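# Match two of four socks and stack them aligned

## Task

Among the four socks, identify the two that match and lay them flat on the table stacked one on the other, with their toes, heels and cuffs lined up. The remaining two socks must stay on the table, separated from the stacked pair and not placed together as a pair.

## Robot and tools

ROBOT. Two arms, left_arm and right_arm, each on a tilted plate fixed to a shared metal frame behind them. For clearance checks, a plate and its half of the frame count as part of that arm. Calibrated bases: left_arm at (-0.044, +0.231, +0.091) m, quat_wxyz (+0.968, -0.241, +0.071, -0.018); right_arm at (-0.024, -0.245, +0.091) m, quat_wxyz (+0.968, +0.243, +0.066, +0.001). Joint ranges in rad, base to gripper: waist -2.618 to 3.054, shoulder 0.000 to 3.142, elbow 0.000 to 3.142 (straight at 2.901), wrist pitch -1.571 to 1.571, wrist yaw -1.571 to 1.571, wrist roll -2.094 to 2.094.

FRAME. All poses use one scene frame: origin at table-top height, halfway between the nominal bases; +x goes out over the table, +z up, and left_arm sits toward +y (arm names do not match image left/right). Positions are in metres, orientations are quaternions written w first. A gripper's fingers extend along its own +z and close along its own y. end_effector_position is the point between the pads, roughly 1 cm short of the fingertips.

ROW FORMAT. Every motion command is a row of 16 plain numbers, always covering both arms: left_arm x, y, z, qw, qx, qy, qz, opening, then right_arm in the same eight-slot order. x, y, z and the quaternion are an absolute target pose for that gripper in the scene frame, not an offset. Opening runs -1 (closed) to +1 (fully open, 0.094 m). To hold an arm still, repeat the pose it reported just before it stopped moving, plus its desired opening, in every call; to keep an orientation, resend the same quaternion rather than the drifted reported one. Sending 0 as an opening is a real command, so resend the current value to leave a gripper alone.

execute_actions(actions, cameras): actions is a list of actions; each action is a list of up to 15 rows, one row per 1/30 s control step, with the final row repeated to fill 15 steps (0.5 s). Refused for both arms if any target lies more than 0.6 m from that gripper's current position along any of its own axes; the whole call fails if an action is malformed or the first one fails that check. An empty list just reports state and images.

move(target, speed, blend, opening_speed, blocking, cameras): straight-line paths from each arm's Hand target to the given pose. target is one 16-number row or up to 15 such rows differing only in pose, with no 0.6 m limit. speed is m/s per path, 0.002 to 0.5, default 0.25 (rotation up to twice that in rad/s); one value or one per target. blend, in m, rounds corners between listed targets (default 0). opening_speed, at least 0.2 per second on the -1..+1 scale, ramps the fingers; otherwise the opening is sent at once. Moves last at least 0.5 s and are cut off at 10 s. Paths ignore obstacles and the other arm; grippers lag and can overshoot, especially fast or with the arm nearly straight. blocking=false returns after about 0.5 s while the move continues; then execute_actions is refused until wait or stop ends it, and a new move replaces the old one.

wait(seconds): 0 to 10 s, arms hold last commands; a running move continues. stop(): brakes a running move. zoom_image(camera, region): camera is cam_high, cam_left_wrist or cam_right_wrist; region [x0, y0, x1, y1] in pixels, at most 504 by 504, origin top-left of the 672x504 image. finished_scene(scene): ends scene 1 or 2 irreversibly; the goal must then hold without the robot.

CONTROL. Each step clips the command to within 100 mm and 20 degrees of the measured pose, so a single action can fall short; the result's Hand target shows where the arm is now being sent, so issue the remainder next. Friction can leave a gripper about 1 cm off target in free air. Tiny moves may not start.

RESULTS. Each result gives end_effector_position and end_effector_quat_wxyz per arm, Hand target, Tool commands, Joint positions (last entry: measured opening in metres), joint torques (noisy, offset; joints 1-3 wrap at ±28 N m), grip_measured (same scale as opening; reads up to about 1.6 mm wide when empty), grip_effort_nm (motor effort, negative closing; not a pad force). A move adds a move: line (done, off_target, moving, held, fault, plus limits=paced or limits=held); done means within 10 mm and 2 degrees but says nothing about contact. pose unreachable means the clearance check blocked that arm; it does not guard gripper-to-gripper collisions. MOTOR HOT appears at 75 °C; OVER-TEMPERATURE FAULT at 90 °C folds that arm for the rest of the scene.

GRIPPING. Fingers go to the commanded grip_measured value; commanding well below first-contact reading squeezes at the force limit (about 50 to 62 N per pad). Release by commanding far above grip_measured. Socks are soft and thin: pinch close to the table.

CAMERAS. cam_high is fixed; the two wrist cameras ride on their arms and may lag during motion. Calibration is approximate (a few mm and degrees).

AVOID. Letting any sock leave the table, dropping things, fast impacts, hard presses into the table, arm-on-arm contact (can fail the scene), long stretched holds that heat motors. Slower contact and targets just at the surface press less.

Each tool is called after "Call:" as name([rows], argument=value, ...), one row to a line, values as JSON.

## Session

Call:
execute_actions(actions=[])

Scene clock: 0.00 s.
left_arm: end_effector_position=(+0.3305, -0.0462, +0.3415) grip_measured=+1.000 grip_effort_nm=n/a end_effector_quat_wxyz=(+0.332, +0.365, +0.866, +0.084) | right_arm: end_effector_position=(+0.5671, -0.4240, +0.1073) grip_measured=+1.000 grip_effort_nm=n/a end_effector_quat_wxyz=(+0.255, +0.030, +0.966, +0.029)
Joint positions: left_arm=[-1.069 2.35 2.179 -1.221 -0.887 -0.033 0.094] | right_arm=[-0.147 2.208 2.058 -0.683 0.269 -0.325 0.094]
Joint velocities: left_arm=[-0.002 0.002 0.007 0.007 -0.022 0.051 0] | right_arm=[-0.012 -0.007 -0.037 -0.007 -0.125 0.066 0]
Joint torques (N m): no reading
Heat: left arm: 34 °C; right arm: 31 °C.
Hand target: left_arm +0.3295, -0.0456, +0.3534; +0.345, +0.358, +0.864, +0.079 | right_arm +0.5690, -0.4202, +0.1133; +0.260, +0.026, +0.965, +0.032
Tool commands: left_gripper/opening=+1.0 right_gripper/opening=+1.0

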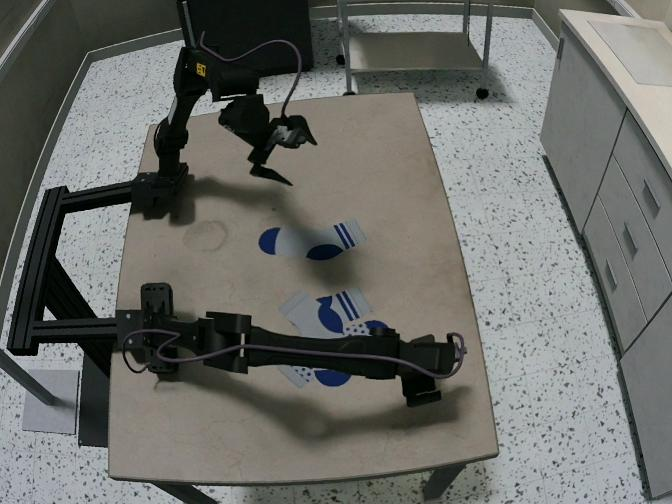

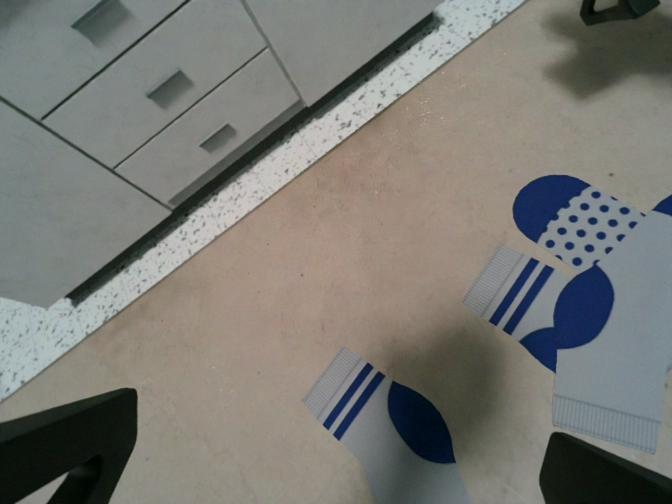

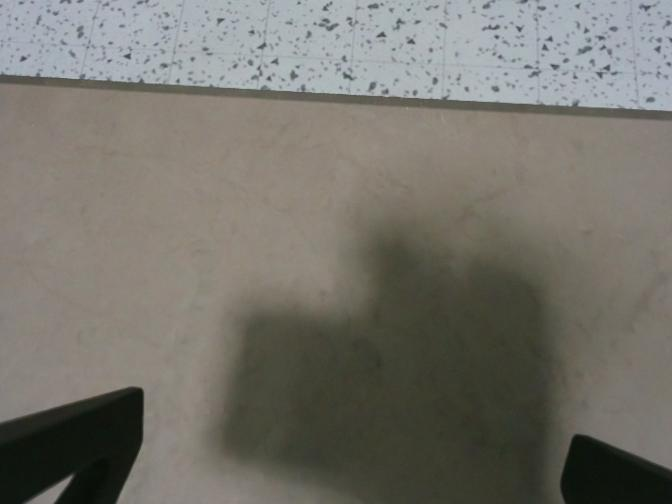

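Call:
move(target=[0.3305, -0.0462, 0.3415, 0.332, 0.365, 0.866, 0.084, 1, 0.2, -0.42, 0.2, 0.255, 0.03, 0.966, 0.029, 1])

Scene clock: 5.33 s.
left_arm: end_effector_position=(+0.3303, -0.0464, +0.3413) grip_measured=+1.000 grip_effort_nm=-0.007 end_effector_quat_wxyz=(+0.331, +0.365, +0.866, +0.083) | right_arm: end_effector_position=(+0.2047, -0.4301, +0.2068) grip_measured=+1.000 grip_effort_nm=-0.017 end_effector_quat_wxyz=(+0.265, +0.038, +0.963, +0.016)
Joint positions: left_arm=[-1.069 2.35 2.179 -1.221 -0.885 -0.033 0.094] | right_arm=[-0.356 0.705 0.868 -0.932 0.14 -0.474 0.094]
Joint velocities: left_arm=[-0.017 -0.007 -0.002 0.022 0.037 0.066 0] | right_arm=[-0.007 0.007 -0.007 0.066 -0.081 -0.022 0]
Joint torques (N m): left_arm=[-3.58 -7.79 5.53 1.07 -0.21 -0.04] | right_arm=[-0.08 -2.54 4.85 1 -0.27 -0.06]
Heat: left arm: 36 °C; right arm: 32 °C.
Hand target: left_arm +0.3305, -0.0462, +0.3415; +0.332, +0.365, +0.866, +0.084 | right_arm +0.1984, -0.4216, +0.1995; +0.253, +0.029, +0.967, +0.028
Off the commanded pose: left_arm 0.000 m, 0 deg | right_arm 0.013 m, 2 deg.
move: off_target (right_arm)
camera_calibration:
cam_left_wrist: T_world_to_cam=[[-0.513745, -0.795652, -0.320943, 0.243832], [-0.719791, 0.603291, -0.343426, 0.426359], [0.466869, 0.0545787, -0.882641, 0.23623], [0, 0, 0, 1]] pos_world=[0.321868, -0.0761061, 0.433184]
cam_right_wrist: T_world_to_cam=[[0.0538507, -0.99854, -0.00435249, -0.435388], [-0.967002, -0.051062, -0.249598, 0.264602], [0.249011, 0.0176499, -0.96834, 0.246662], [0, 0, 0, 1]] pos_world=[0.217895, -0.425594, 0.303001]

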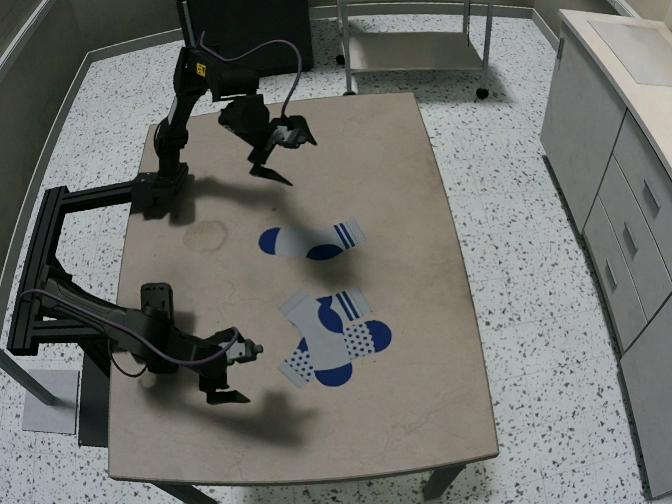

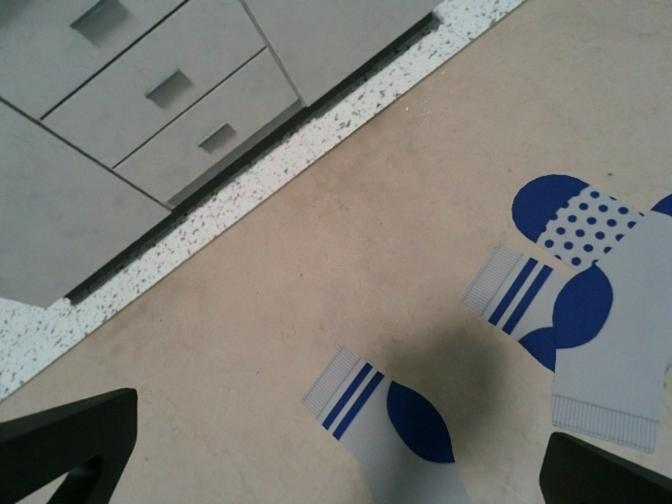

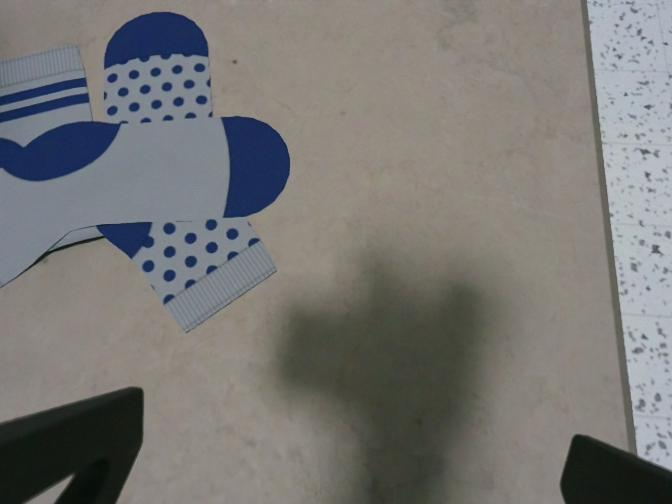

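Call:
zoom_image(camera="cam_high", region=[230, 200, 420, 400])

Call:
zoom_image(camera="cam_right_wrist", region=[0, 0, 320, 340])

Scaled by 2.520.

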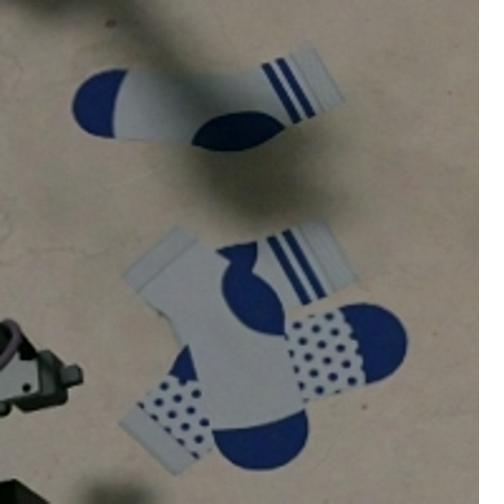

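Scaled by 1.482.

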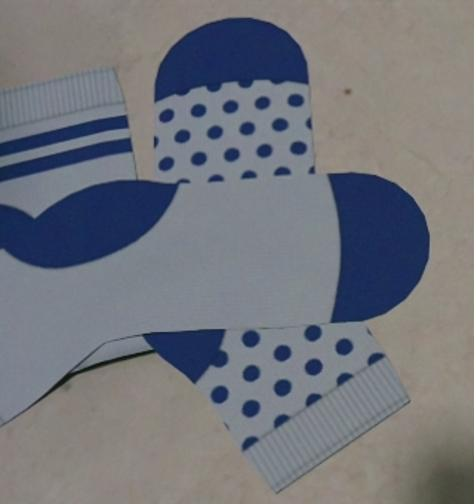

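Call:
move([
  [0.3305, -0.0462, 0.3415, 0.332, 0.365, 0.866, 0.084, 1, 0.36, -0.372, 0.12, 0, 0, 1, 0, 0.0],
  [0.3305, -0.0462, 0.3415, 0.332, 0.365, 0.866, 0.084, 1, 0.36, -0.372, 0.06, 0, 0, 1, 0, 0.0],
])

Scene clock: 36.97 s.
left_arm: end_effector_position=(+0.3303, -0.0465, +0.3413) grip_measured=+1.000 grip_effort_nm=-0.012 end_effector_quat_wxyz=(+0.331, +0.366, +0.866, +0.083) | right_arm: end_effector_position=(+0.3642, -0.3750, +0.0644) grip_measured=+0.002 grip_effort_nm=-0.129 end_effector_quat_wxyz=(+0.006, +0.005, +1.000, -0.004)
Joint positions: left_arm=[-1.069 2.35 2.179 -1.221 -0.885 -0.033 0.094] | right_arm=[-0.088 1.882 1.406 -0.889 0.48 -0.128 0.047]
Joint velocities: left_arm=[-0.012 -0.007 -0.002 -0.007 0.051 0.007 0] | right_arm=[-0.002 -0.017 -0.017 -0.037 -0.022 0.051 -0.001]
Joint torques (N m): left_arm=[-3.6 -7.91 5.35 1.06 -0.26 -0.06] | right_arm=[4.67 -9.14 4.36 0.58 0.01 -0.11]
Heat: left arm: 39 °C; right arm: 33 °C.
Hand target: left_arm +0.3305, -0.0462, +0.3415; +0.332, +0.365, +0.866, +0.084 | right_arm +0.3640, -0.3704, +0.0589; +0.004, -0.002, +1.000, -0.003
Off the commanded pose: left_arm 0.000 m, 0 deg | right_arm 0.007 m, 1 deg.
move: done
camera_calibration:
cam_left_wrist: T_world_to_cam=[[-0.513984, -0.795614, -0.320653, 0.243746], [-0.719769, 0.603363, -0.343344, 0.426317], [0.46664, 0.0543233, -0.882778, 0.236337], [0, 0, 0, 1]] pos_world=[0.321847, -0.0761345, 0.433165]
cam_right_wrist: T_world_to_cam=[[0.116174, -0.993157, -0.0119087, -0.409707], [-0.955546, -0.11503, 0.271478, 0.324331], [-0.27099, -0.0201594, -0.962371, 0.24287], [0, 0, 0, 1]] pos_world=[0.423326, -0.3647, 0.140803]

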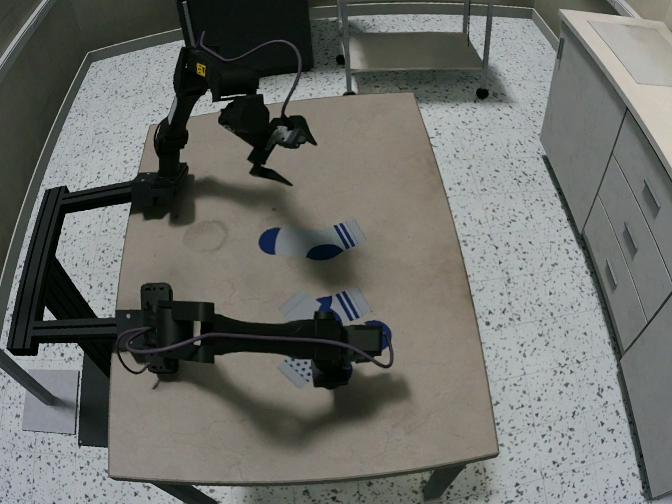

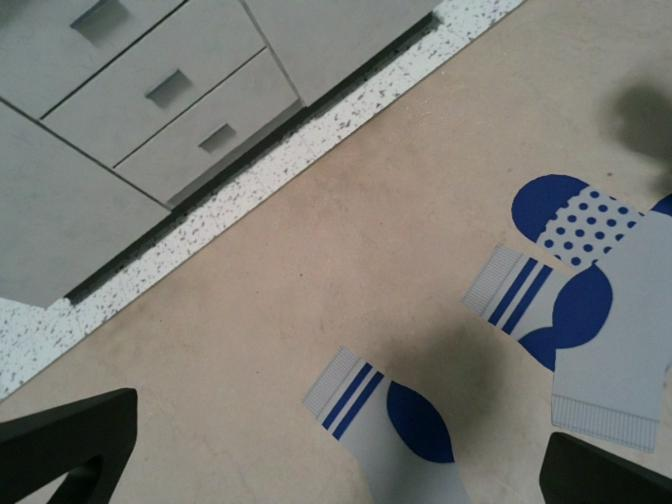

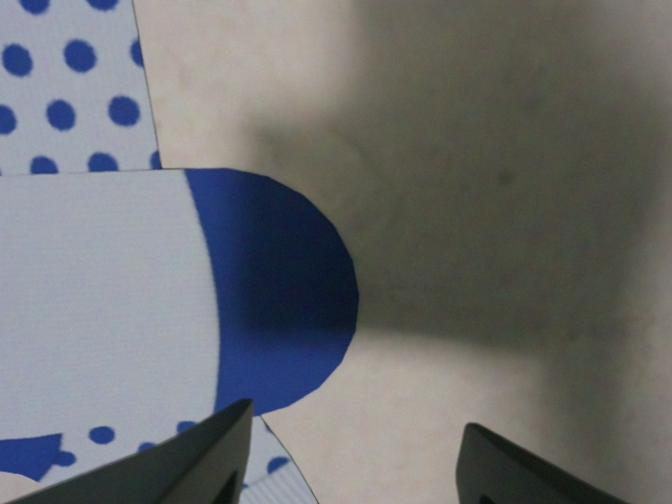

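Call:
move(target=[0.3305, -0.0462, 0.3415, 0.332, 0.365, 0.866, 0.084, 1, 0.365, -0.366, 0.010, 0, 0, 1, 0, 0.0], speed=0.06, cameras=["cam_right_wrist"])

Scene clock: 41.63 s.
left_arm: end_effector_position=(+0.3303, -0.0465, +0.3413) grip_measured=+1.000 grip_effort_nm=-0.007 end_effector_quat_wxyz=(+0.331, +0.366, +0.866, +0.083) | right_arm: end_effector_position=(+0.3694, -0.3728, +0.0201) grip_measured=+0.002 grip_effort_nm=-0.129 end_effector_quat_wxyz=(+0.008, +0.008, +1.000, -0.006)
Joint positions: left_arm=[-1.069 2.35 2.179 -1.221 -0.885 -0.033 0.094] | right_arm=[-0.134 1.964 1.353 -0.726 0.475 -0.175 0.047]
Joint velocities: left_arm=[-0.017 -0.017 0.007 0.022 -0.066 -0.022 0] | right_arm=[0.007 -0.017 -0.002 -0.051 -0.081 -0.007 0]
Joint torques (N m): left_arm=[-3.77 -7.87 5.42 1.1 -0.25 -0.06] | right_arm=[4.33 -8.85 3.7 0.63 -0.09 -0.08]
Heat: left arm: 39 °C; right arm: 33 °C.
Hand target: left_arm +0.3305, -0.0462, +0.3415; +0.332, +0.365, +0.866, +0.084 | right_arm +0.3651, -0.3663, +0.0099; -0.001, +0.000, +1.000, +0.000
Off the commanded pose: left_arm 0.000 m, 0 deg | right_arm 0.013 m, 1 deg.
move: off_target (right_arm)
camera_calibration:
cam_right_wrist: T_world_to_cam=[[0.111076, -0.99379, -0.0065479, -0.407188], [-0.957249, -0.108758, 0.26804, 0.344626], [-0.267087, -0.0235049, -0.963386, 0.199054], [0, 0, 0, 1]] pos_world=[0.428287, -0.3625, 0.0967258]
Images, in order (width x height): cam_right_wrist 672x504.

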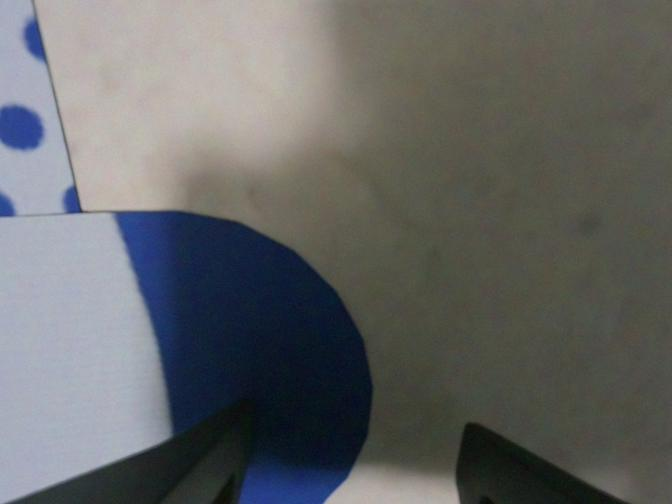

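Call:
move(target=[0.3305, -0.0462, 0.3415, 0.332, 0.365, 0.866, 0.084, 1, 0.360, -0.360, 0.000, 0, 0, 1, 0, 0.0], speed=0.03, cameras=["cam_right_wrist"])

Scene clock: 45.03 s.
left_arm: end_effector_position=(+0.3303, -0.0465, +0.3413) grip_measured=+1.000 grip_effort_nm=-0.017 end_effector_quat_wxyz=(+0.331, +0.366, +0.866, +0.083) | right_arm: end_effector_position=(+0.3684, -0.3708, +0.0167) grip_measured=+0.002 grip_effort_nm=-0.110 end_effector_quat_wxyz=(+0.012, +0.009, +1.000, -0.007)
Joint positions: left_arm=[-1.069 2.35 2.179 -1.221 -0.885 -0.033 0.094] | right_arm=[-0.134 1.962 1.332 -0.698 0.474 -0.177 0.047]
Joint velocities: left_arm=[-0.002 0.002 0.002 -0.022 -0.007 -0.007 0] | right_arm=[-0.007 -0.022 -0.022 0.022 -0.051 -0.007 -0.001]
Joint torques (N m): left_arm=[-3.79 -7.79 5.55 1.04 -0.24 0] | right_arm=[4.36 -8.32 2.03 0.89 -0.09 -0.07]
Heat: left arm: 39 °C; right arm: 32 °C.
Hand target: left_arm +0.3305, -0.0462, +0.3415; +0.332, +0.365, +0.866, +0.084 | right_arm +0.3596, -0.3602, +0.0006; +0.000, +0.000, +1.000, +0.000
Off the commanded pose: left_arm 0.000 m, 0 deg | right_arm 0.022 m, 2 deg.
move: off_target (right_arm)
camera_calibration:
cam_right_wrist: T_world_to_cam=[[0.109449, -0.993981, -0.00481691, -0.404609], [-0.959307, -0.106898, 0.261348, 0.346324], [-0.26029, -0.0239834, -0.965233, 0.192887], [0, 0, 0, 1]] pos_world=[0.426722, -0.360526, 0.0937208]
Images, in order (width x height): cam_right_wrist 672x504.

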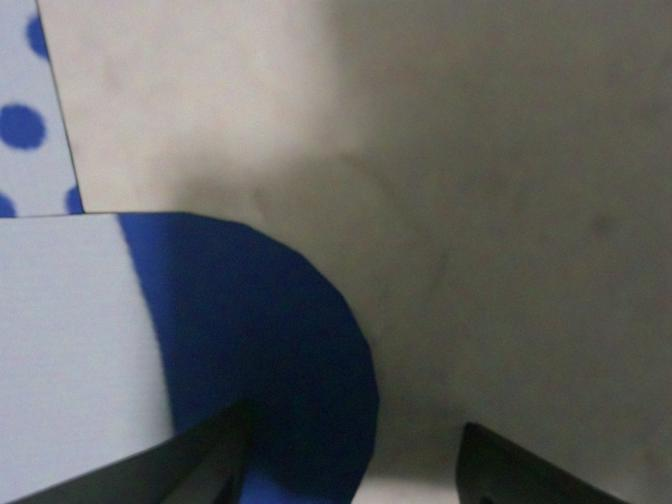

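Call:
move(target=[0.3305, -0.0462, 0.3415, 0.332, 0.365, 0.866, 0.084, 1, 0.360, -0.360, 0.000, 0, 0, 1, 0, -1], opening_speed=1, cameras=["cam_right_wrist"])

Scene clock: 48.73 s.
left_arm: end_effector_position=(+0.3303, -0.0465, +0.3413) grip_measured=+1.000 grip_effort_nm=-0.012 end_effector_quat_wxyz=(+0.331, +0.366, +0.866, +0.083) | right_arm: end_effector_position=(+0.3688, -0.3580, +0.0167) grip_measured=-0.976 grip_effort_nm=-0.984 end_effector_quat_wxyz=(+0.016, +0.002, +1.000, +0.016)
Joint positions: left_arm=[-1.069 2.35 2.179 -1.221 -0.885 -0.033 0.094] | right_arm=[-0.123 1.962 1.322 -0.693 0.43 -0.178 0.001]
Joint velocities: left_arm=[-0.002 0.007 0.017 -0.051 -0.007 0.022 0] | right_arm=[-0.007 0.002 -0.007 0.007 0.022 0.007 -0.001]
Joint torques (N m): left_arm=[-3.78 -7.79 5.55 1.05 -0.22 -0.01] | right_arm=[3.58 -8.17 2.77 0.82 0.36 -0.06]
Heat: left arm: 39 °C; right arm: 32 °C.
Hand target: left_arm +0.3305, -0.0462, +0.3415; +0.332, +0.365, +0.866, +0.084 | right_arm +0.3596, -0.3598, +0.0005; -0.001, -0.001, +1.000, +0.000
Off the commanded pose: left_arm 0.000 m, 0 deg | right_arm 0.019 m, 3 deg.
move: off_target (right_arm)
camera_calibration:
cam_right_wrist: T_world_to_cam=[[0.122866, -0.991189, -0.0494717, -0.395103], [-0.95989, -0.13135, 0.247708, 0.339835], [-0.252024, 0.0170524, -0.967571, 0.204987], [0, 0, 0, 1]] pos_world=[0.426411, -0.35048, 0.0946136]
Images, in order (width x height): cam_right_wrist 672x504.

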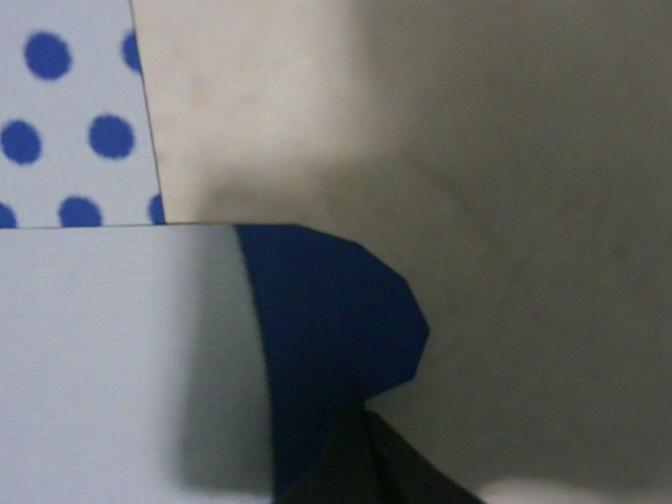

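Call:
move([
  [0.3305, -0.0462, 0.3415, 0.332, 0.365, 0.866, 0.084, 1, 0.365, -0.36, 0.12, 0, 0, 1, 0, -1],
  [0.3305, -0.0462, 0.3415, 0.332, 0.365, 0.866, 0.084, 1, 0.365, -0.33, 0.28, 0, 0, 1, 0, -1],
], speed=0.12)

Scene clock: 53.87 s.
left_arm: end_effector_position=(+0.3303, -0.0465, +0.3413) grip_measured=+1.000 grip_effort_nm=-0.017 end_effector_quat_wxyz=(+0.331, +0.366, +0.866, +0.083) | right_arm: end_effector_position=(+0.3642, -0.3263, +0.2693) grip_measured=-0.980 grip_effort_nm=-1.053 end_effector_quat_wxyz=(+0.074, -0.001, +0.997, +0.018)
Joint positions: left_arm=[-1.069 2.35 2.179 -1.221 -0.885 -0.033 0.094] | right_arm=[0.308 1.803 1.933 -1.55 0.512 0.23 0.001]
Joint velocities: left_arm=[-0.007 -0.007 -0.007 -0.051 -0.051 -0.11 0] | right_arm=[0.007 0.012 0.017 -0.007 0.037 -0.022 0.001]
Joint torques (N m): left_arm=[-3.77 -7.77 5.53 1 -0.25 -0.02] | right_arm=[5.37 -9.05 6.87 0.48 0.08 0.1]
Heat: left arm: 39 °C; right arm: 32 °C.
Hand target: left_arm +0.3305, -0.0462, +0.3415; +0.332, +0.365, +0.866, +0.084 | right_arm +0.3625, -0.3288, +0.2803; +0.085, +0.002, +0.996, +0.019
Off the commanded pose: left_arm 0.000 m, 0 deg | right_arm 0.011 m, 9 deg.
joint sent to its limit (right arm) — joint 4 (wrist pitch), lower limit. The joint targets are off in orientation, not in position.
move: off_target (right_arm)
camera_calibration:
cam_left_wrist: T_world_to_cam=[[-0.513984, -0.795614, -0.320653, 0.243746], [-0.719769, 0.603363, -0.343344, 0.426317], [0.46664, 0.0543233, -0.882778, 0.236337], [0, 0, 0, 1]] pos_world=[0.321847, -0.0761345, 0.433165]
cam_right_wrist: T_world_to_cam=[[0.132358, -0.990456, -0.0384428, -0.356777], [-0.981459, -0.136383, 0.134677, 0.313635], [-0.138635, 0.0199044, -0.990143, 0.4134], [0, 0, 0, 1]] pos_world=[0.412354, -0.318826, 0.353371]

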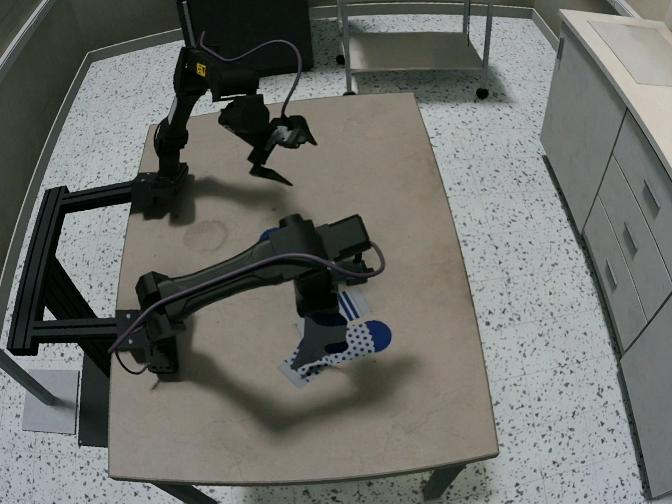

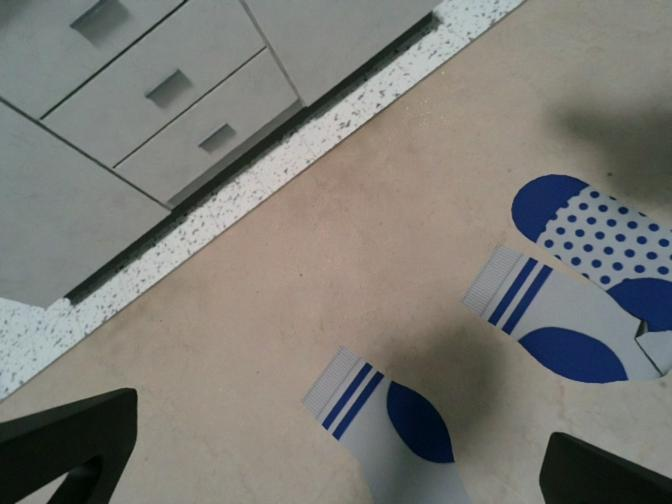

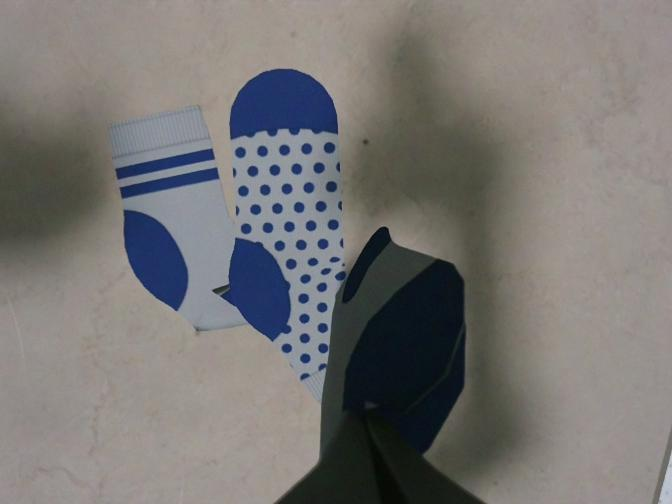

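Call:
move([
  [0.3305, -0.0462, 0.3415, 0.332, 0.365, 0.866, 0.084, 1, 0.47, -0.49, 0.27, 0.13, 0, 0.9915, 0, -1],
  [0.3305, -0.0462, 0.3415, 0.332, 0.365, 0.866, 0.084, 1, 0.38, -0.49, 0.12, 0.06, 0, 0.998, 0, -1],
  [0.3305, -0.0462, 0.3415, 0.332, 0.365, 0.866, 0.084, 1, 0.27, -0.49, 0.02, 0, 0, 1, 0, -1],
], speed=0.15, blend=0.03)

Call:
move(target=[0.3305, -0.0462, 0.3415, 0.332, 0.365, 0.866, 0.084, 1, 0.27, -0.49, 0.015, 0, 0, 1, 0, 0.2], opening_speed=1)

Call:
move(target=[0.3305, -0.0462, 0.3415, 0.332, 0.365, 0.866, 0.084, 1, 0.25, -0.48, 0.2, 0.1, 0, 0.995, 0, 0.2])

Scene clock: 64.30 s.
left_arm: end_effector_position=(+0.3303, -0.0465, +0.3413) grip_measured=+1.000 grip_effort_nm=-0.007 end_effector_quat_wxyz=(+0.331, +0.366, +0.866, +0.083) | right_arm: end_effector_position=(+0.2701, -0.4918, +0.0193) grip_measured=-0.980 grip_effort_nm=-1.053 end_effector_quat_wxyz=(-0.017, -0.005, +1.000, -0.003)
Joint positions: left_arm=[-1.069 2.35 2.179 -1.221 -0.885 -0.033 0.094] | right_arm=[-0.523 1.689 1.175 -0.708 0.374 -0.588 0.001]
Joint velocities: left_arm=[-0.022 0.012 -0.012 -0.066 0.037 0.081 0] | right_arm=[-0.012 0.002 0.012 -0.022 -0.022 -0.051 0]
Joint torques (N m): left_arm=[-3.6 -7.8 5.6 1.08 -0.23 -0.01] | right_arm=[2.21 -11.19 3.18 0.73 -0.06 -0.07]
Heat: left arm: 39 °C; right arm: 33 °C.
Hand target: left_arm +0.3305, -0.0462, +0.3415; +0.332, +0.365, +0.866, +0.084 | right_arm +0.2704, -0.4932, +0.0189; -0.007, -0.003, +1.000, -0.006
Off the commanded pose: left_arm 0.000 m, 0 deg | right_arm 0.002 m, 2 deg.
move: done
camera_calibration:
cam_left_wrist: T_world_to_cam=[[-0.513984, -0.795614, -0.320653, 0.243746], [-0.719769, 0.603363, -0.343344, 0.426317], [0.46664, 0.0543233, -0.882778, 0.236337], [0, 0, 0, 1]] pos_world=[0.321847, -0.0761345, 0.433165]
cam_right_wrist: T_world_to_cam=[[0.136025, -0.990503, -0.0200036, -0.519229], [-0.939134, -0.135347, 0.315768, 0.218023], [-0.315476, -0.0241661, -0.948626, 0.181375], [0, 0, 0, 1]] pos_world=[0.3326, -0.480406, 0.0928258]

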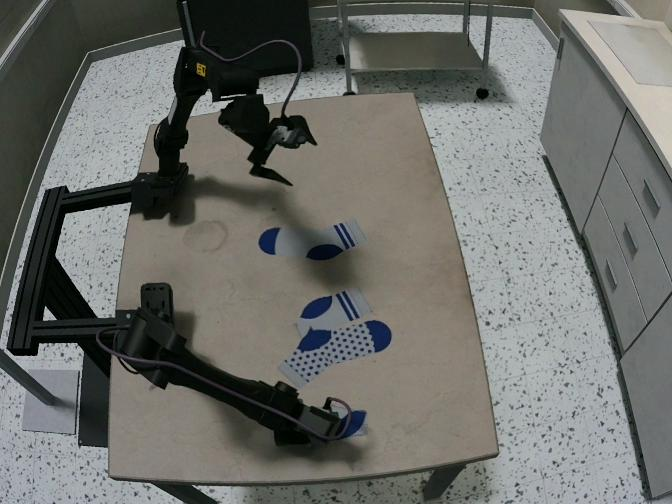

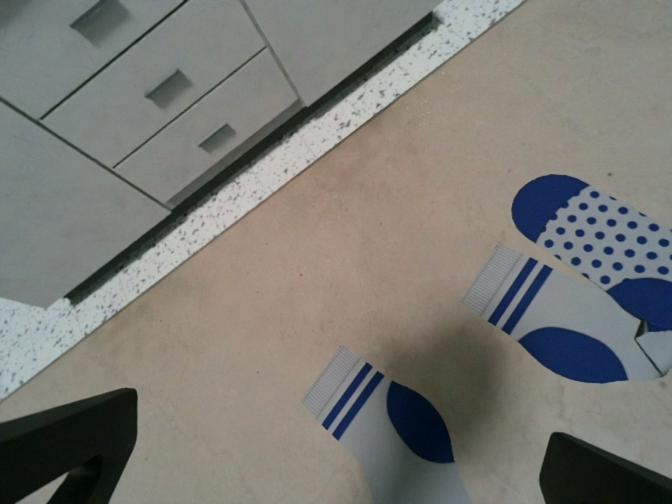

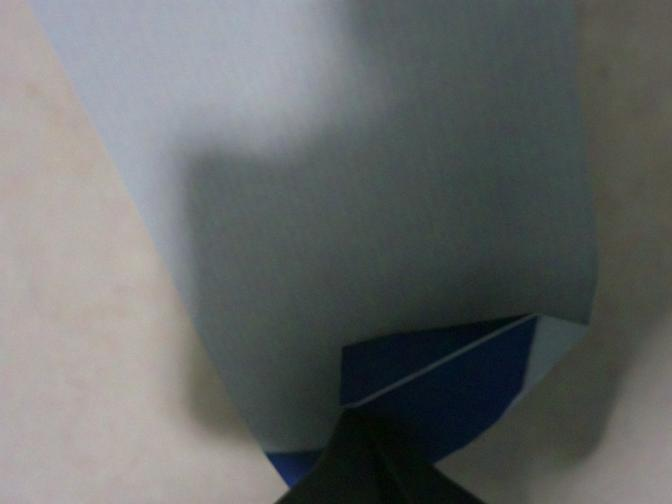

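Scene clock: 65.73 s.
left_arm: end_effector_position=(+0.3303, -0.0465, +0.3413) grip_measured=+1.000 grip_effort_nm=-0.012 end_effector_quat_wxyz=(+0.331, +0.366, +0.866, +0.083) | right_arm: end_effector_position=(+0.2726, -0.4864, +0.0193) grip_measured=+0.198 grip_effort_nm=0.115 end_effector_quat_wxyz=(-0.004, -0.005, +1.000, +0.008)
Joint positions: left_arm=[-1.069 2.35 2.179 -1.221 -0.885 -0.033 0.094] | right_arm=[-0.523 1.677 1.157 -0.69 0.341 -0.591 0.056]
Joint velocities: left_arm=[-0.022 0.002 0.002 -0.022 -0.037 -0.037 0] | right_arm=[-0.002 -0.017 -0.012 0.007 -0.022 0.022 0]
Joint torques (N m): left_arm=[-3.67 -7.87 5.42 1.01 -0.23 -0.04] | right_arm=[1.62 -10.22 3.11 0.8 0.04 -0.08]
Heat: left arm: 39 °C; right arm: 33 °C.
Hand target: left_arm +0.3305, -0.0462, +0.3415; +0.332, +0.365, +0.866, +0.084 | right_arm +0.2699, -0.4900, +0.0151; -0.001, +0.000, +1.000, +0.000
Off the commanded pose: left_arm 0.000 m, 0 deg | right_arm 0.006 m, 1 deg.
move: done
camera_calibration:
cam_left_wrist: T_world_to_cam=[[-0.513984, -0.795614, -0.320653, 0.243746], [-0.719769, 0.603363, -0.343344, 0.426317], [0.46664, 0.0543233, -0.882778, 0.236337], [0, 0, 0, 1]] pos_world=[0.321847, -0.0761345, 0.433165]
cam_right_wrist: T_world_to_cam=[[0.135141, -0.990118, -0.037461, -0.5135], [-0.947574, -0.140198, 0.287138, 0.221565], [-0.289552, -0.00330692, -0.957157, 0.185537], [0, 0, 0, 1]] pos_world=[0.333067, -0.476749, 0.0947317]

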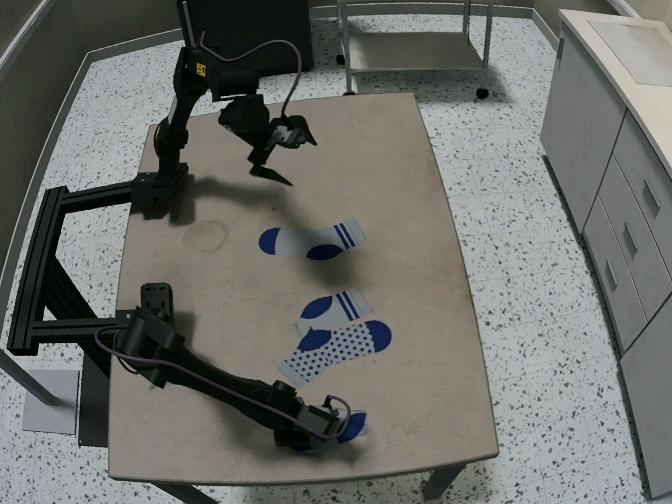

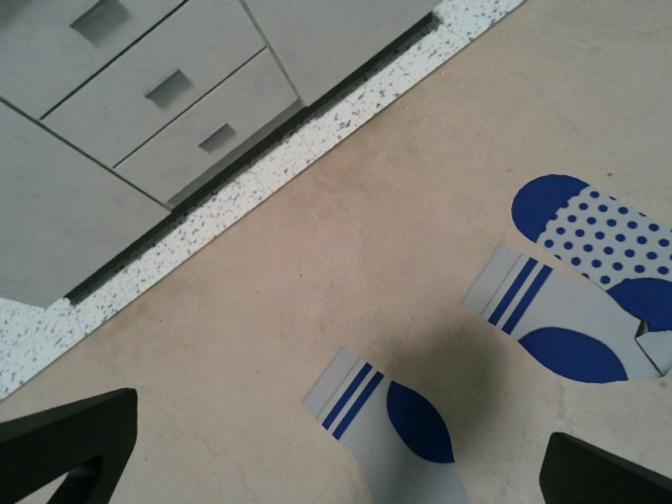

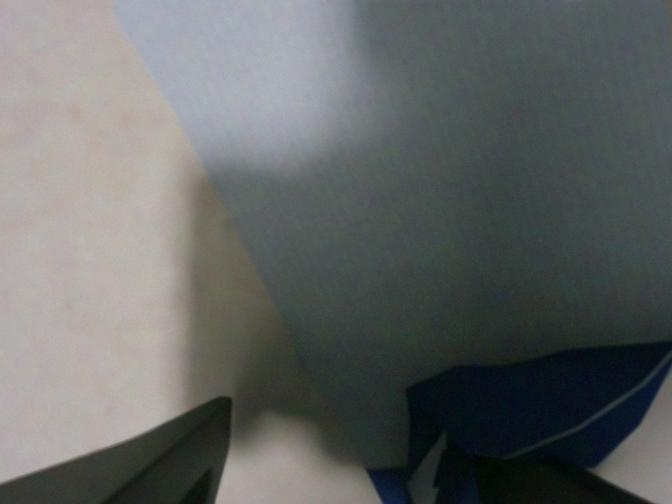

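Scene clock: 67.37 s.
left_arm: end_effector_position=(+0.3303, -0.0465, +0.3413) grip_measured=+1.000 grip_effort_nm=-0.012 end_effector_quat_wxyz=(+0.331, +0.366, +0.866, +0.083) | right_arm: end_effector_position=(+0.2474, -0.4801, +0.1941) grip_measured=+0.198 grip_effort_nm=0.090 end_effector_quat_wxyz=(+0.096, +0.002, +0.995, +0.000)
Joint positions: left_arm=[-1.069 2.35 2.179 -1.221 -0.885 -0.033 0.094] | right_arm=[-0.353 1.225 1.299 -1.146 0.324 -0.478 0.056]
Joint velocities: left_arm=[-0.012 -0.012 0.002 0.022 -0.037 -0.007 0] | right_arm=[-0.007 -0.002 0.017 0.007 0.051 0.037 -0.001]
Joint torques (N m): left_arm=[-3.62 -7.92 5.63 1.13 -0.22 -0.04] | right_arm=[2.55 -6.68 7.42 0.51 -0.08 0.13]
Heat: left arm: 39 °C; right arm: 33 °C.
Hand target: left_arm +0.3305, -0.0462, +0.3415; +0.332, +0.365, +0.866, +0.084 | right_arm +0.2482, -0.4793, +0.2012; +0.102, +0.002, +0.995, +0.002
Off the commanded pose: left_arm 0.000 m, 0 deg | right_arm 0.006 m, 0 deg.
move: done
camera_calibration:
cam_left_wrist: T_world_to_cam=[[-0.513984, -0.795614, -0.320653, 0.243746], [-0.719769, 0.603363, -0.343344, 0.426317], [0.46664, 0.0543233, -0.882778, 0.236337], [0, 0, 0, 1]] pos_world=[0.321847, -0.0761345, 0.433165]
cam_right_wrist: T_world_to_cam=[[0.123559, -0.992332, 0.00326885, -0.503417], [-0.987936, -0.1227, 0.0944794, 0.204166], [-0.0933538, -0.0149032, -0.995521, 0.29893], [0, 0, 0, 1]] pos_world=[0.29181, -0.470051, 0.279948]

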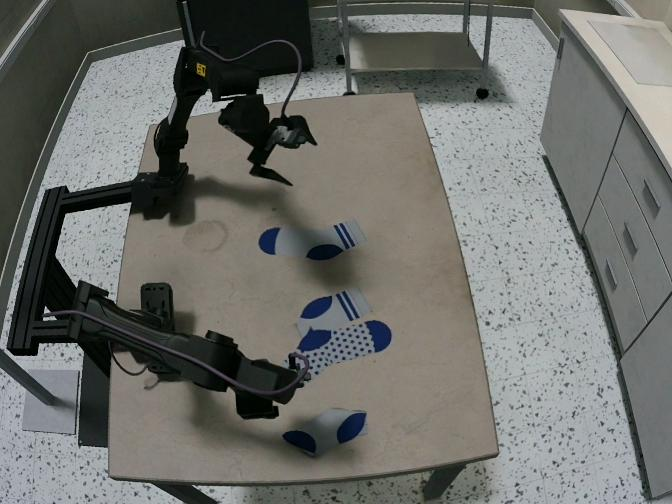

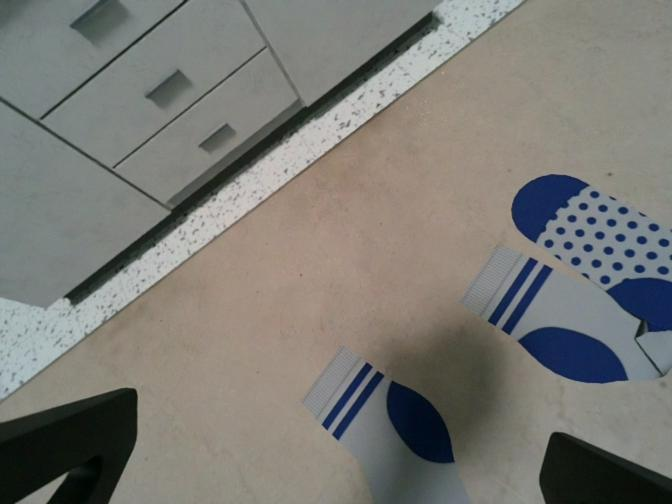

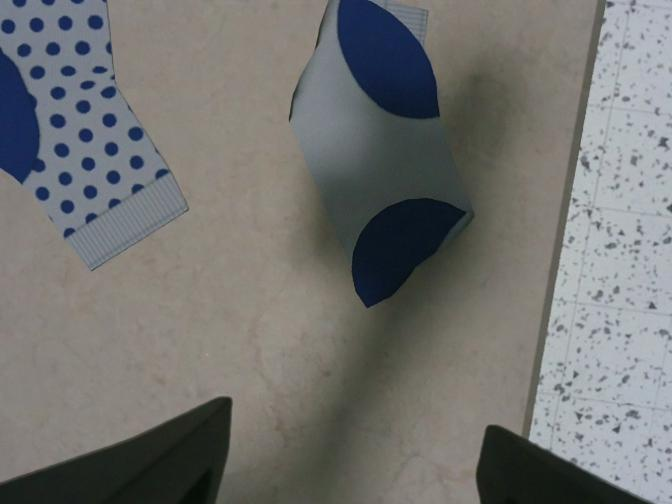

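Call:
move([
  [0.3305, -0.0462, 0.3415, 0.332, 0.365, 0.866, 0.084, 1, 0.44, -0.32, 0.16, 0, 0.707, 0.707, 0, 0.0],
  [0.3305, -0.0462, 0.3415, 0.332, 0.365, 0.866, 0.084, 1, 0.488, -0.260, 0.09, 0, 0.707, 0.707, 0, 0.0],
])

Scene clock: 85.63 s.
left_arm: end_effector_position=(+0.3303, -0.0465, +0.3413) grip_measured=+1.000 grip_effort_nm=-0.017 end_effector_quat_wxyz=(+0.331, +0.366, +0.866, +0.083) | right_arm: end_effector_position=(+0.4887, -0.2666, +0.0873) grip_measured=+0.002 grip_effort_nm=-0.129 end_effector_quat_wxyz=(+0.001, +0.711, +0.703, +0.005)
Joint positions: left_arm=[-1.069 2.35 2.179 -1.221 -0.885 -0.033 0.094] | right_arm=[0.157 2.518 2.38 -1.362 0.501 1.72 0.047]
Joint velocities: left_arm=[-0.002 -0.007 0.002 -0.037 -0.066 0.051 0] | right_arm=[-0.007 -0.012 0.002 -0.007 -0.081 0.007 0.001]
Joint torques (N m): left_arm=[-3.6 -7.72 5.56 1.08 -0.2 -0.07] | right_arm=[8.4 -12.29 7.24 0.24 0.02 0.13]
Heat: left arm: 40 °C; right arm: 35 °C.
Hand target: left_arm +0.3305, -0.0462, +0.3415; +0.332, +0.365, +0.866, +0.084 | right_arm +0.4898, -0.2571, +0.0897; +0.003, +0.707, +0.707, +0.006
Off the commanded pose: left_arm 0.000 m, 0 deg | right_arm 0.007 m, 1 deg.
move: done
camera_calibration:
cam_left_wrist: T_world_to_cam=[[-0.513984, -0.795614, -0.320653, 0.243746], [-0.719769, 0.603363, -0.343344, 0.426317], [0.46664, 0.0543233, -0.882778, 0.236337], [0, 0, 0, 1]] pos_world=[0.321847, -0.0761345, 0.433165]
cam_right_wrist: T_world_to_cam=[[-0.992809, -0.115953, -0.0297635, 0.461073], [-0.119613, 0.950757, 0.285926, 0.323899], [-0.00485607, 0.28743, -0.957789, 0.252357], [0, 0, 0, 1]] pos_world=[0.497725, -0.327021, 0.162817]

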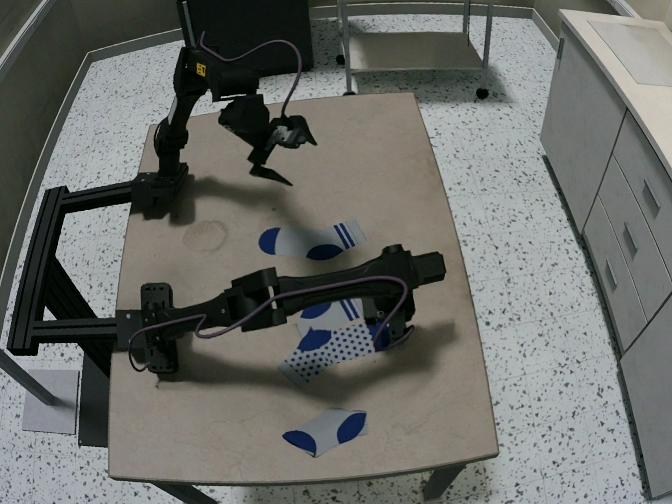

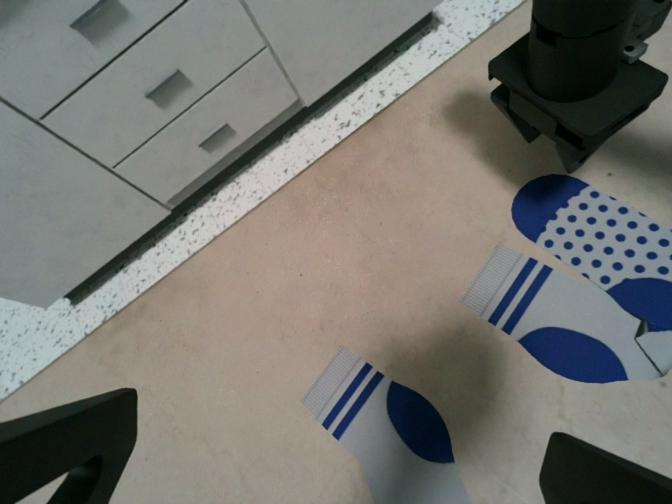

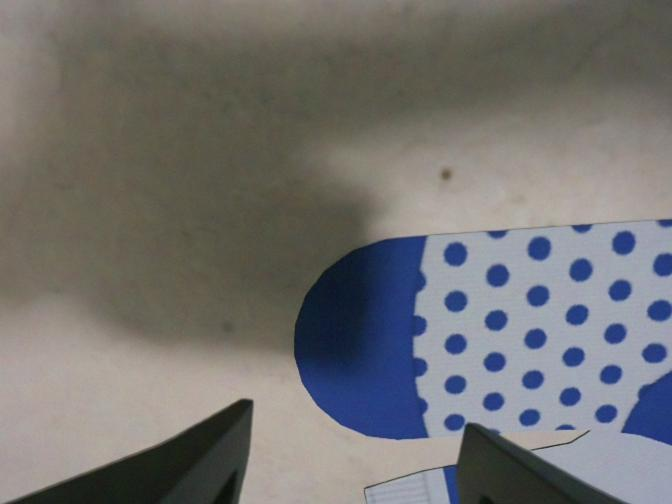

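Call:
move([
  [0.3305, -0.0462, 0.3415, 0.332, 0.365, 0.866, 0.084, 1, 0.494, -0.236, 0.05, 0, 0.707, 0.707, 0, 0.0],
  [0.3305, -0.0462, 0.3415, 0.332, 0.365, 0.866, 0.084, 1, 0.494, -0.234, 0.0, 0, 0.707, 0.707, 0, 0.0],
], speed=0.06, cameras=["cam_right_wrist"])

Call:
move(target=[0.3305, -0.0462, 0.3415, 0.332, 0.365, 0.866, 0.084, 1, 0.494, -0.234, 0.000, 0, 0.707, 0.707, 0, -1], opening_speed=1, cameras=["cam_right_wrist"])

Scene clock: 94.60 s.
left_arm: end_effector_position=(+0.3303, -0.0465, +0.3413) grip_measured=+1.000 grip_effort_nm=-0.017 end_effector_quat_wxyz=(+0.331, +0.366, +0.866, +0.083) | right_arm: end_effector_position=(+0.4997, -0.2417, +0.0212) grip_measured=+0.002 grip_effort_nm=-0.129 end_effector_quat_wxyz=(+0.006, +0.713, +0.701, +0.010)
Joint positions: left_arm=[-1.069 2.35 2.179 -1.221 -0.885 -0.033 0.094] | right_arm=[0.134 2.614 2.288 -1.145 0.5 1.693 0.047]
Joint velocities: left_arm=[-0.022 0.002 -0.017 0.022 -0.022 0.007 0] | right_arm=[-0.012 0.017 -0.027 0.037 -0.022 -0.095 0]
Joint torques (N m): left_arm=[-3.74 -7.84 5.52 1.07 -0.23 0] | right_arm=[6.8 -11.48 3.93 0.78 0.05 -0.1]
Heat: left arm: 40 °C; right arm: 34 °C.
Hand target: left_arm +0.3305, -0.0462, +0.3415; +0.332, +0.365, +0.866, +0.084 | right_arm +0.4939, -0.2340, +0.0006; +0.000, +0.707, +0.707, -0.001
Off the commanded pose: left_arm 0.000 m, 0 deg | right_arm 0.023 m, 2 deg.
move: off_target (right_arm)
camera_calibration:
cam_right_wrist: T_world_to_cam=[[-0.993051, -0.109066, -0.0442171, 0.475042], [-0.117173, 0.951379, 0.284865, 0.319393], [0.0109983, 0.288066, -0.957547, 0.174195], [0, 0, 0, 1]] pos_world=[0.507249, -0.302233, 0.096821]
Images, in order (width x height): cam_right_wrist 672x504.

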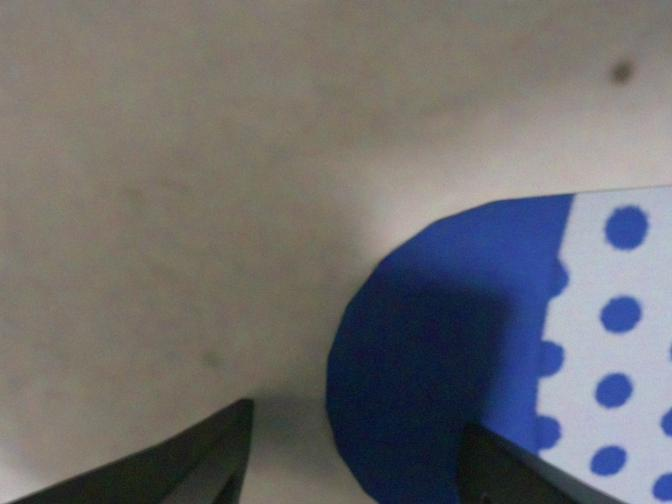

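Scene clock: 95.80 s.
left_arm: end_effector_position=(+0.3303, -0.0465, +0.3413) grip_measured=+1.000 grip_effort_nm=-0.017 end_effector_quat_wxyz=(+0.331, +0.366, +0.866, +0.083) | right_arm: end_effector_position=(+0.4997, -0.2416, +0.0212) grip_measured=-0.986 grip_effort_nm=-0.779 end_effector_quat_wxyz=(+0.006, +0.713, +0.702, +0.010)
Joint positions: left_arm=[-1.069 2.35 2.179 -1.221 -0.885 -0.033 0.094] | right_arm=[0.134 2.614 2.288 -1.145 0.5 1.691 0.001]
Joint velocities: left_arm=[-0.027 -0.002 -0.002 -0.007 -0.037 -0.051 0] | right_arm=[-0.012 -0.007 -0.002 -0.022 0.037 -0.022 0]
Joint torques (N m): left_arm=[-3.52 -7.84 5.45 1.02 -0.28 -0.04] | right_arm=[6.68 -11.75 3.4 0.83 0.03 -0.08]
Heat: left arm: 40 °C; right arm: 34 °C.
Hand target: left_arm +0.3305, -0.0462, +0.3415; +0.332, +0.365, +0.866, +0.084 | right_arm +0.4934, -0.2342, +0.0005; +0.000, +0.707, +0.707, +0.000
Off the commanded pose: left_arm 0.000 m, 0 deg | right_arm 0.023 m, 2 deg.
move: off_target (right_arm)
camera_calibration:
cam_right_wrist: T_world_to_cam=[[-0.992883, -0.110574, -0.0442243, 0.474595], [-0.118624, 0.9511, 0.285196, 0.319979], [0.0105265, 0.288412, -0.957448, 0.174493], [0, 0, 0, 1]] pos_world=[0.507337, -0.30218, 0.0968001]
Images, in order (width x height): cam_right_wrist 672x504.

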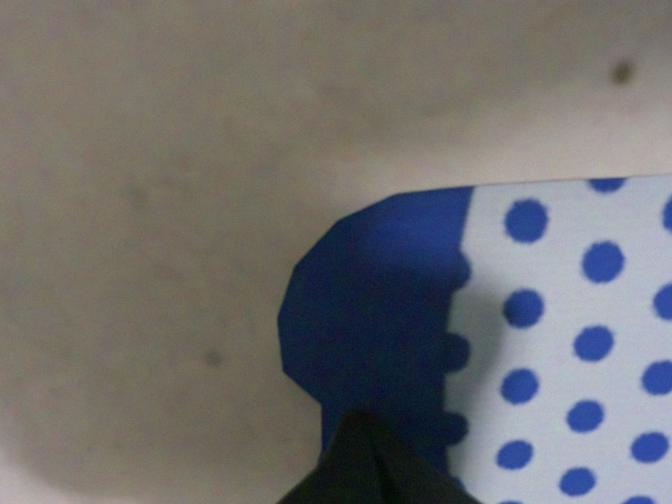

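Call:
move([
  [0.3305, -0.0462, 0.3415, 0.332, 0.365, 0.866, 0.084, 1, 0.52, -0.25, 0.10, 0.05, 0.706, 0.706, 0.05, -1],
  [0.3305, -0.0462, 0.3415, 0.332, 0.365, 0.866, 0.084, 1, 0.57, -0.26, 0.24, 0.183, 0.683, 0.683, 0.183, -1],
], speed=0.12)

Scene clock: 101.13 s.
left_arm: end_effector_position=(+0.3303, -0.0465, +0.3413) grip_measured=+1.000 grip_effort_nm=-0.017 end_effector_quat_wxyz=(+0.331, +0.366, +0.866, +0.083) | right_arm: end_effector_position=(+0.5628, -0.2579, +0.2142) grip_measured=-0.986 grip_effort_nm=-0.774 end_effector_quat_wxyz=(+0.159, +0.689, +0.687, +0.165)
Joint positions: left_arm=[-1.069 2.35 2.179 -1.221 -0.885 -0.033 0.094] | right_arm=[0.281 2.377 2.452 -1.118 0.57 1.579 0.001]
Joint velocities: left_arm=[0.002 -0.002 -0.002 -0.022 -0.081 -0.007 0] | right_arm=[-0.027 -0.012 -0.012 -0.007 -0.051 -0.051 -0.001]
Joint torques (N m): left_arm=[-3.6 -7.86 5.37 1.07 -0.25 -0.01] | right_arm=[8.4 -15.42 7.99 1.27 0.13 -0.12]
Heat: left arm: 40 °C; right arm: 35 °C.
Hand target: left_arm +0.3305, -0.0462, +0.3415; +0.332, +0.365, +0.866, +0.084 | right_arm +0.5664, -0.2610, +0.2415; +0.179, +0.687, +0.680, +0.185
Off the commanded pose: left_arm 0.000 m, 0 deg | right_arm 0.027 m, 4 deg.
move: off_target (right_arm)
camera_calibration:
cam_left_wrist: T_world_to_cam=[[-0.513984, -0.795614, -0.320653, 0.243746], [-0.719769, 0.603363, -0.343344, 0.426317], [0.46664, 0.0543233, -0.882778, 0.236337], [0, 0, 0, 1]] pos_world=[0.321847, -0.0761345, 0.433165]
cam_right_wrist: T_world_to_cam=[[-0.87848, -0.121938, -0.461956, 0.566109], [-0.23886, 0.949468, 0.203608, 0.372653], [0.413785, 0.289208, -0.863215, 0.116379], [0, 0, 0, 1]] pos_world=[0.538171, -0.31845, 0.286103]

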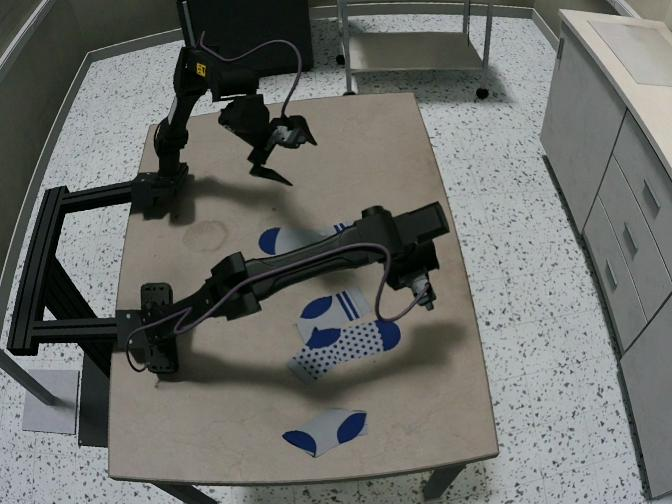

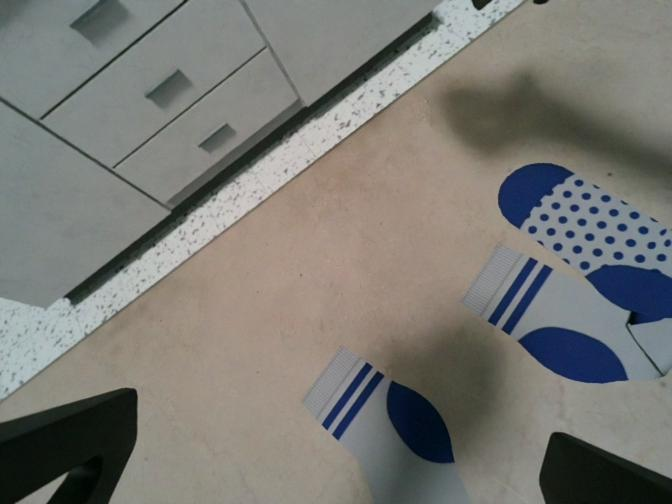

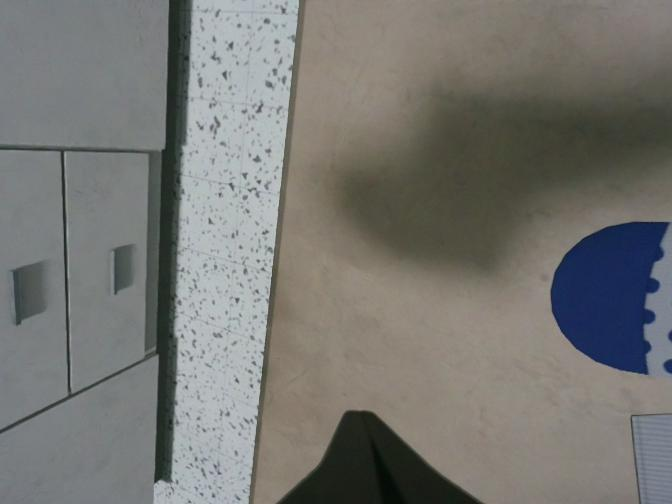

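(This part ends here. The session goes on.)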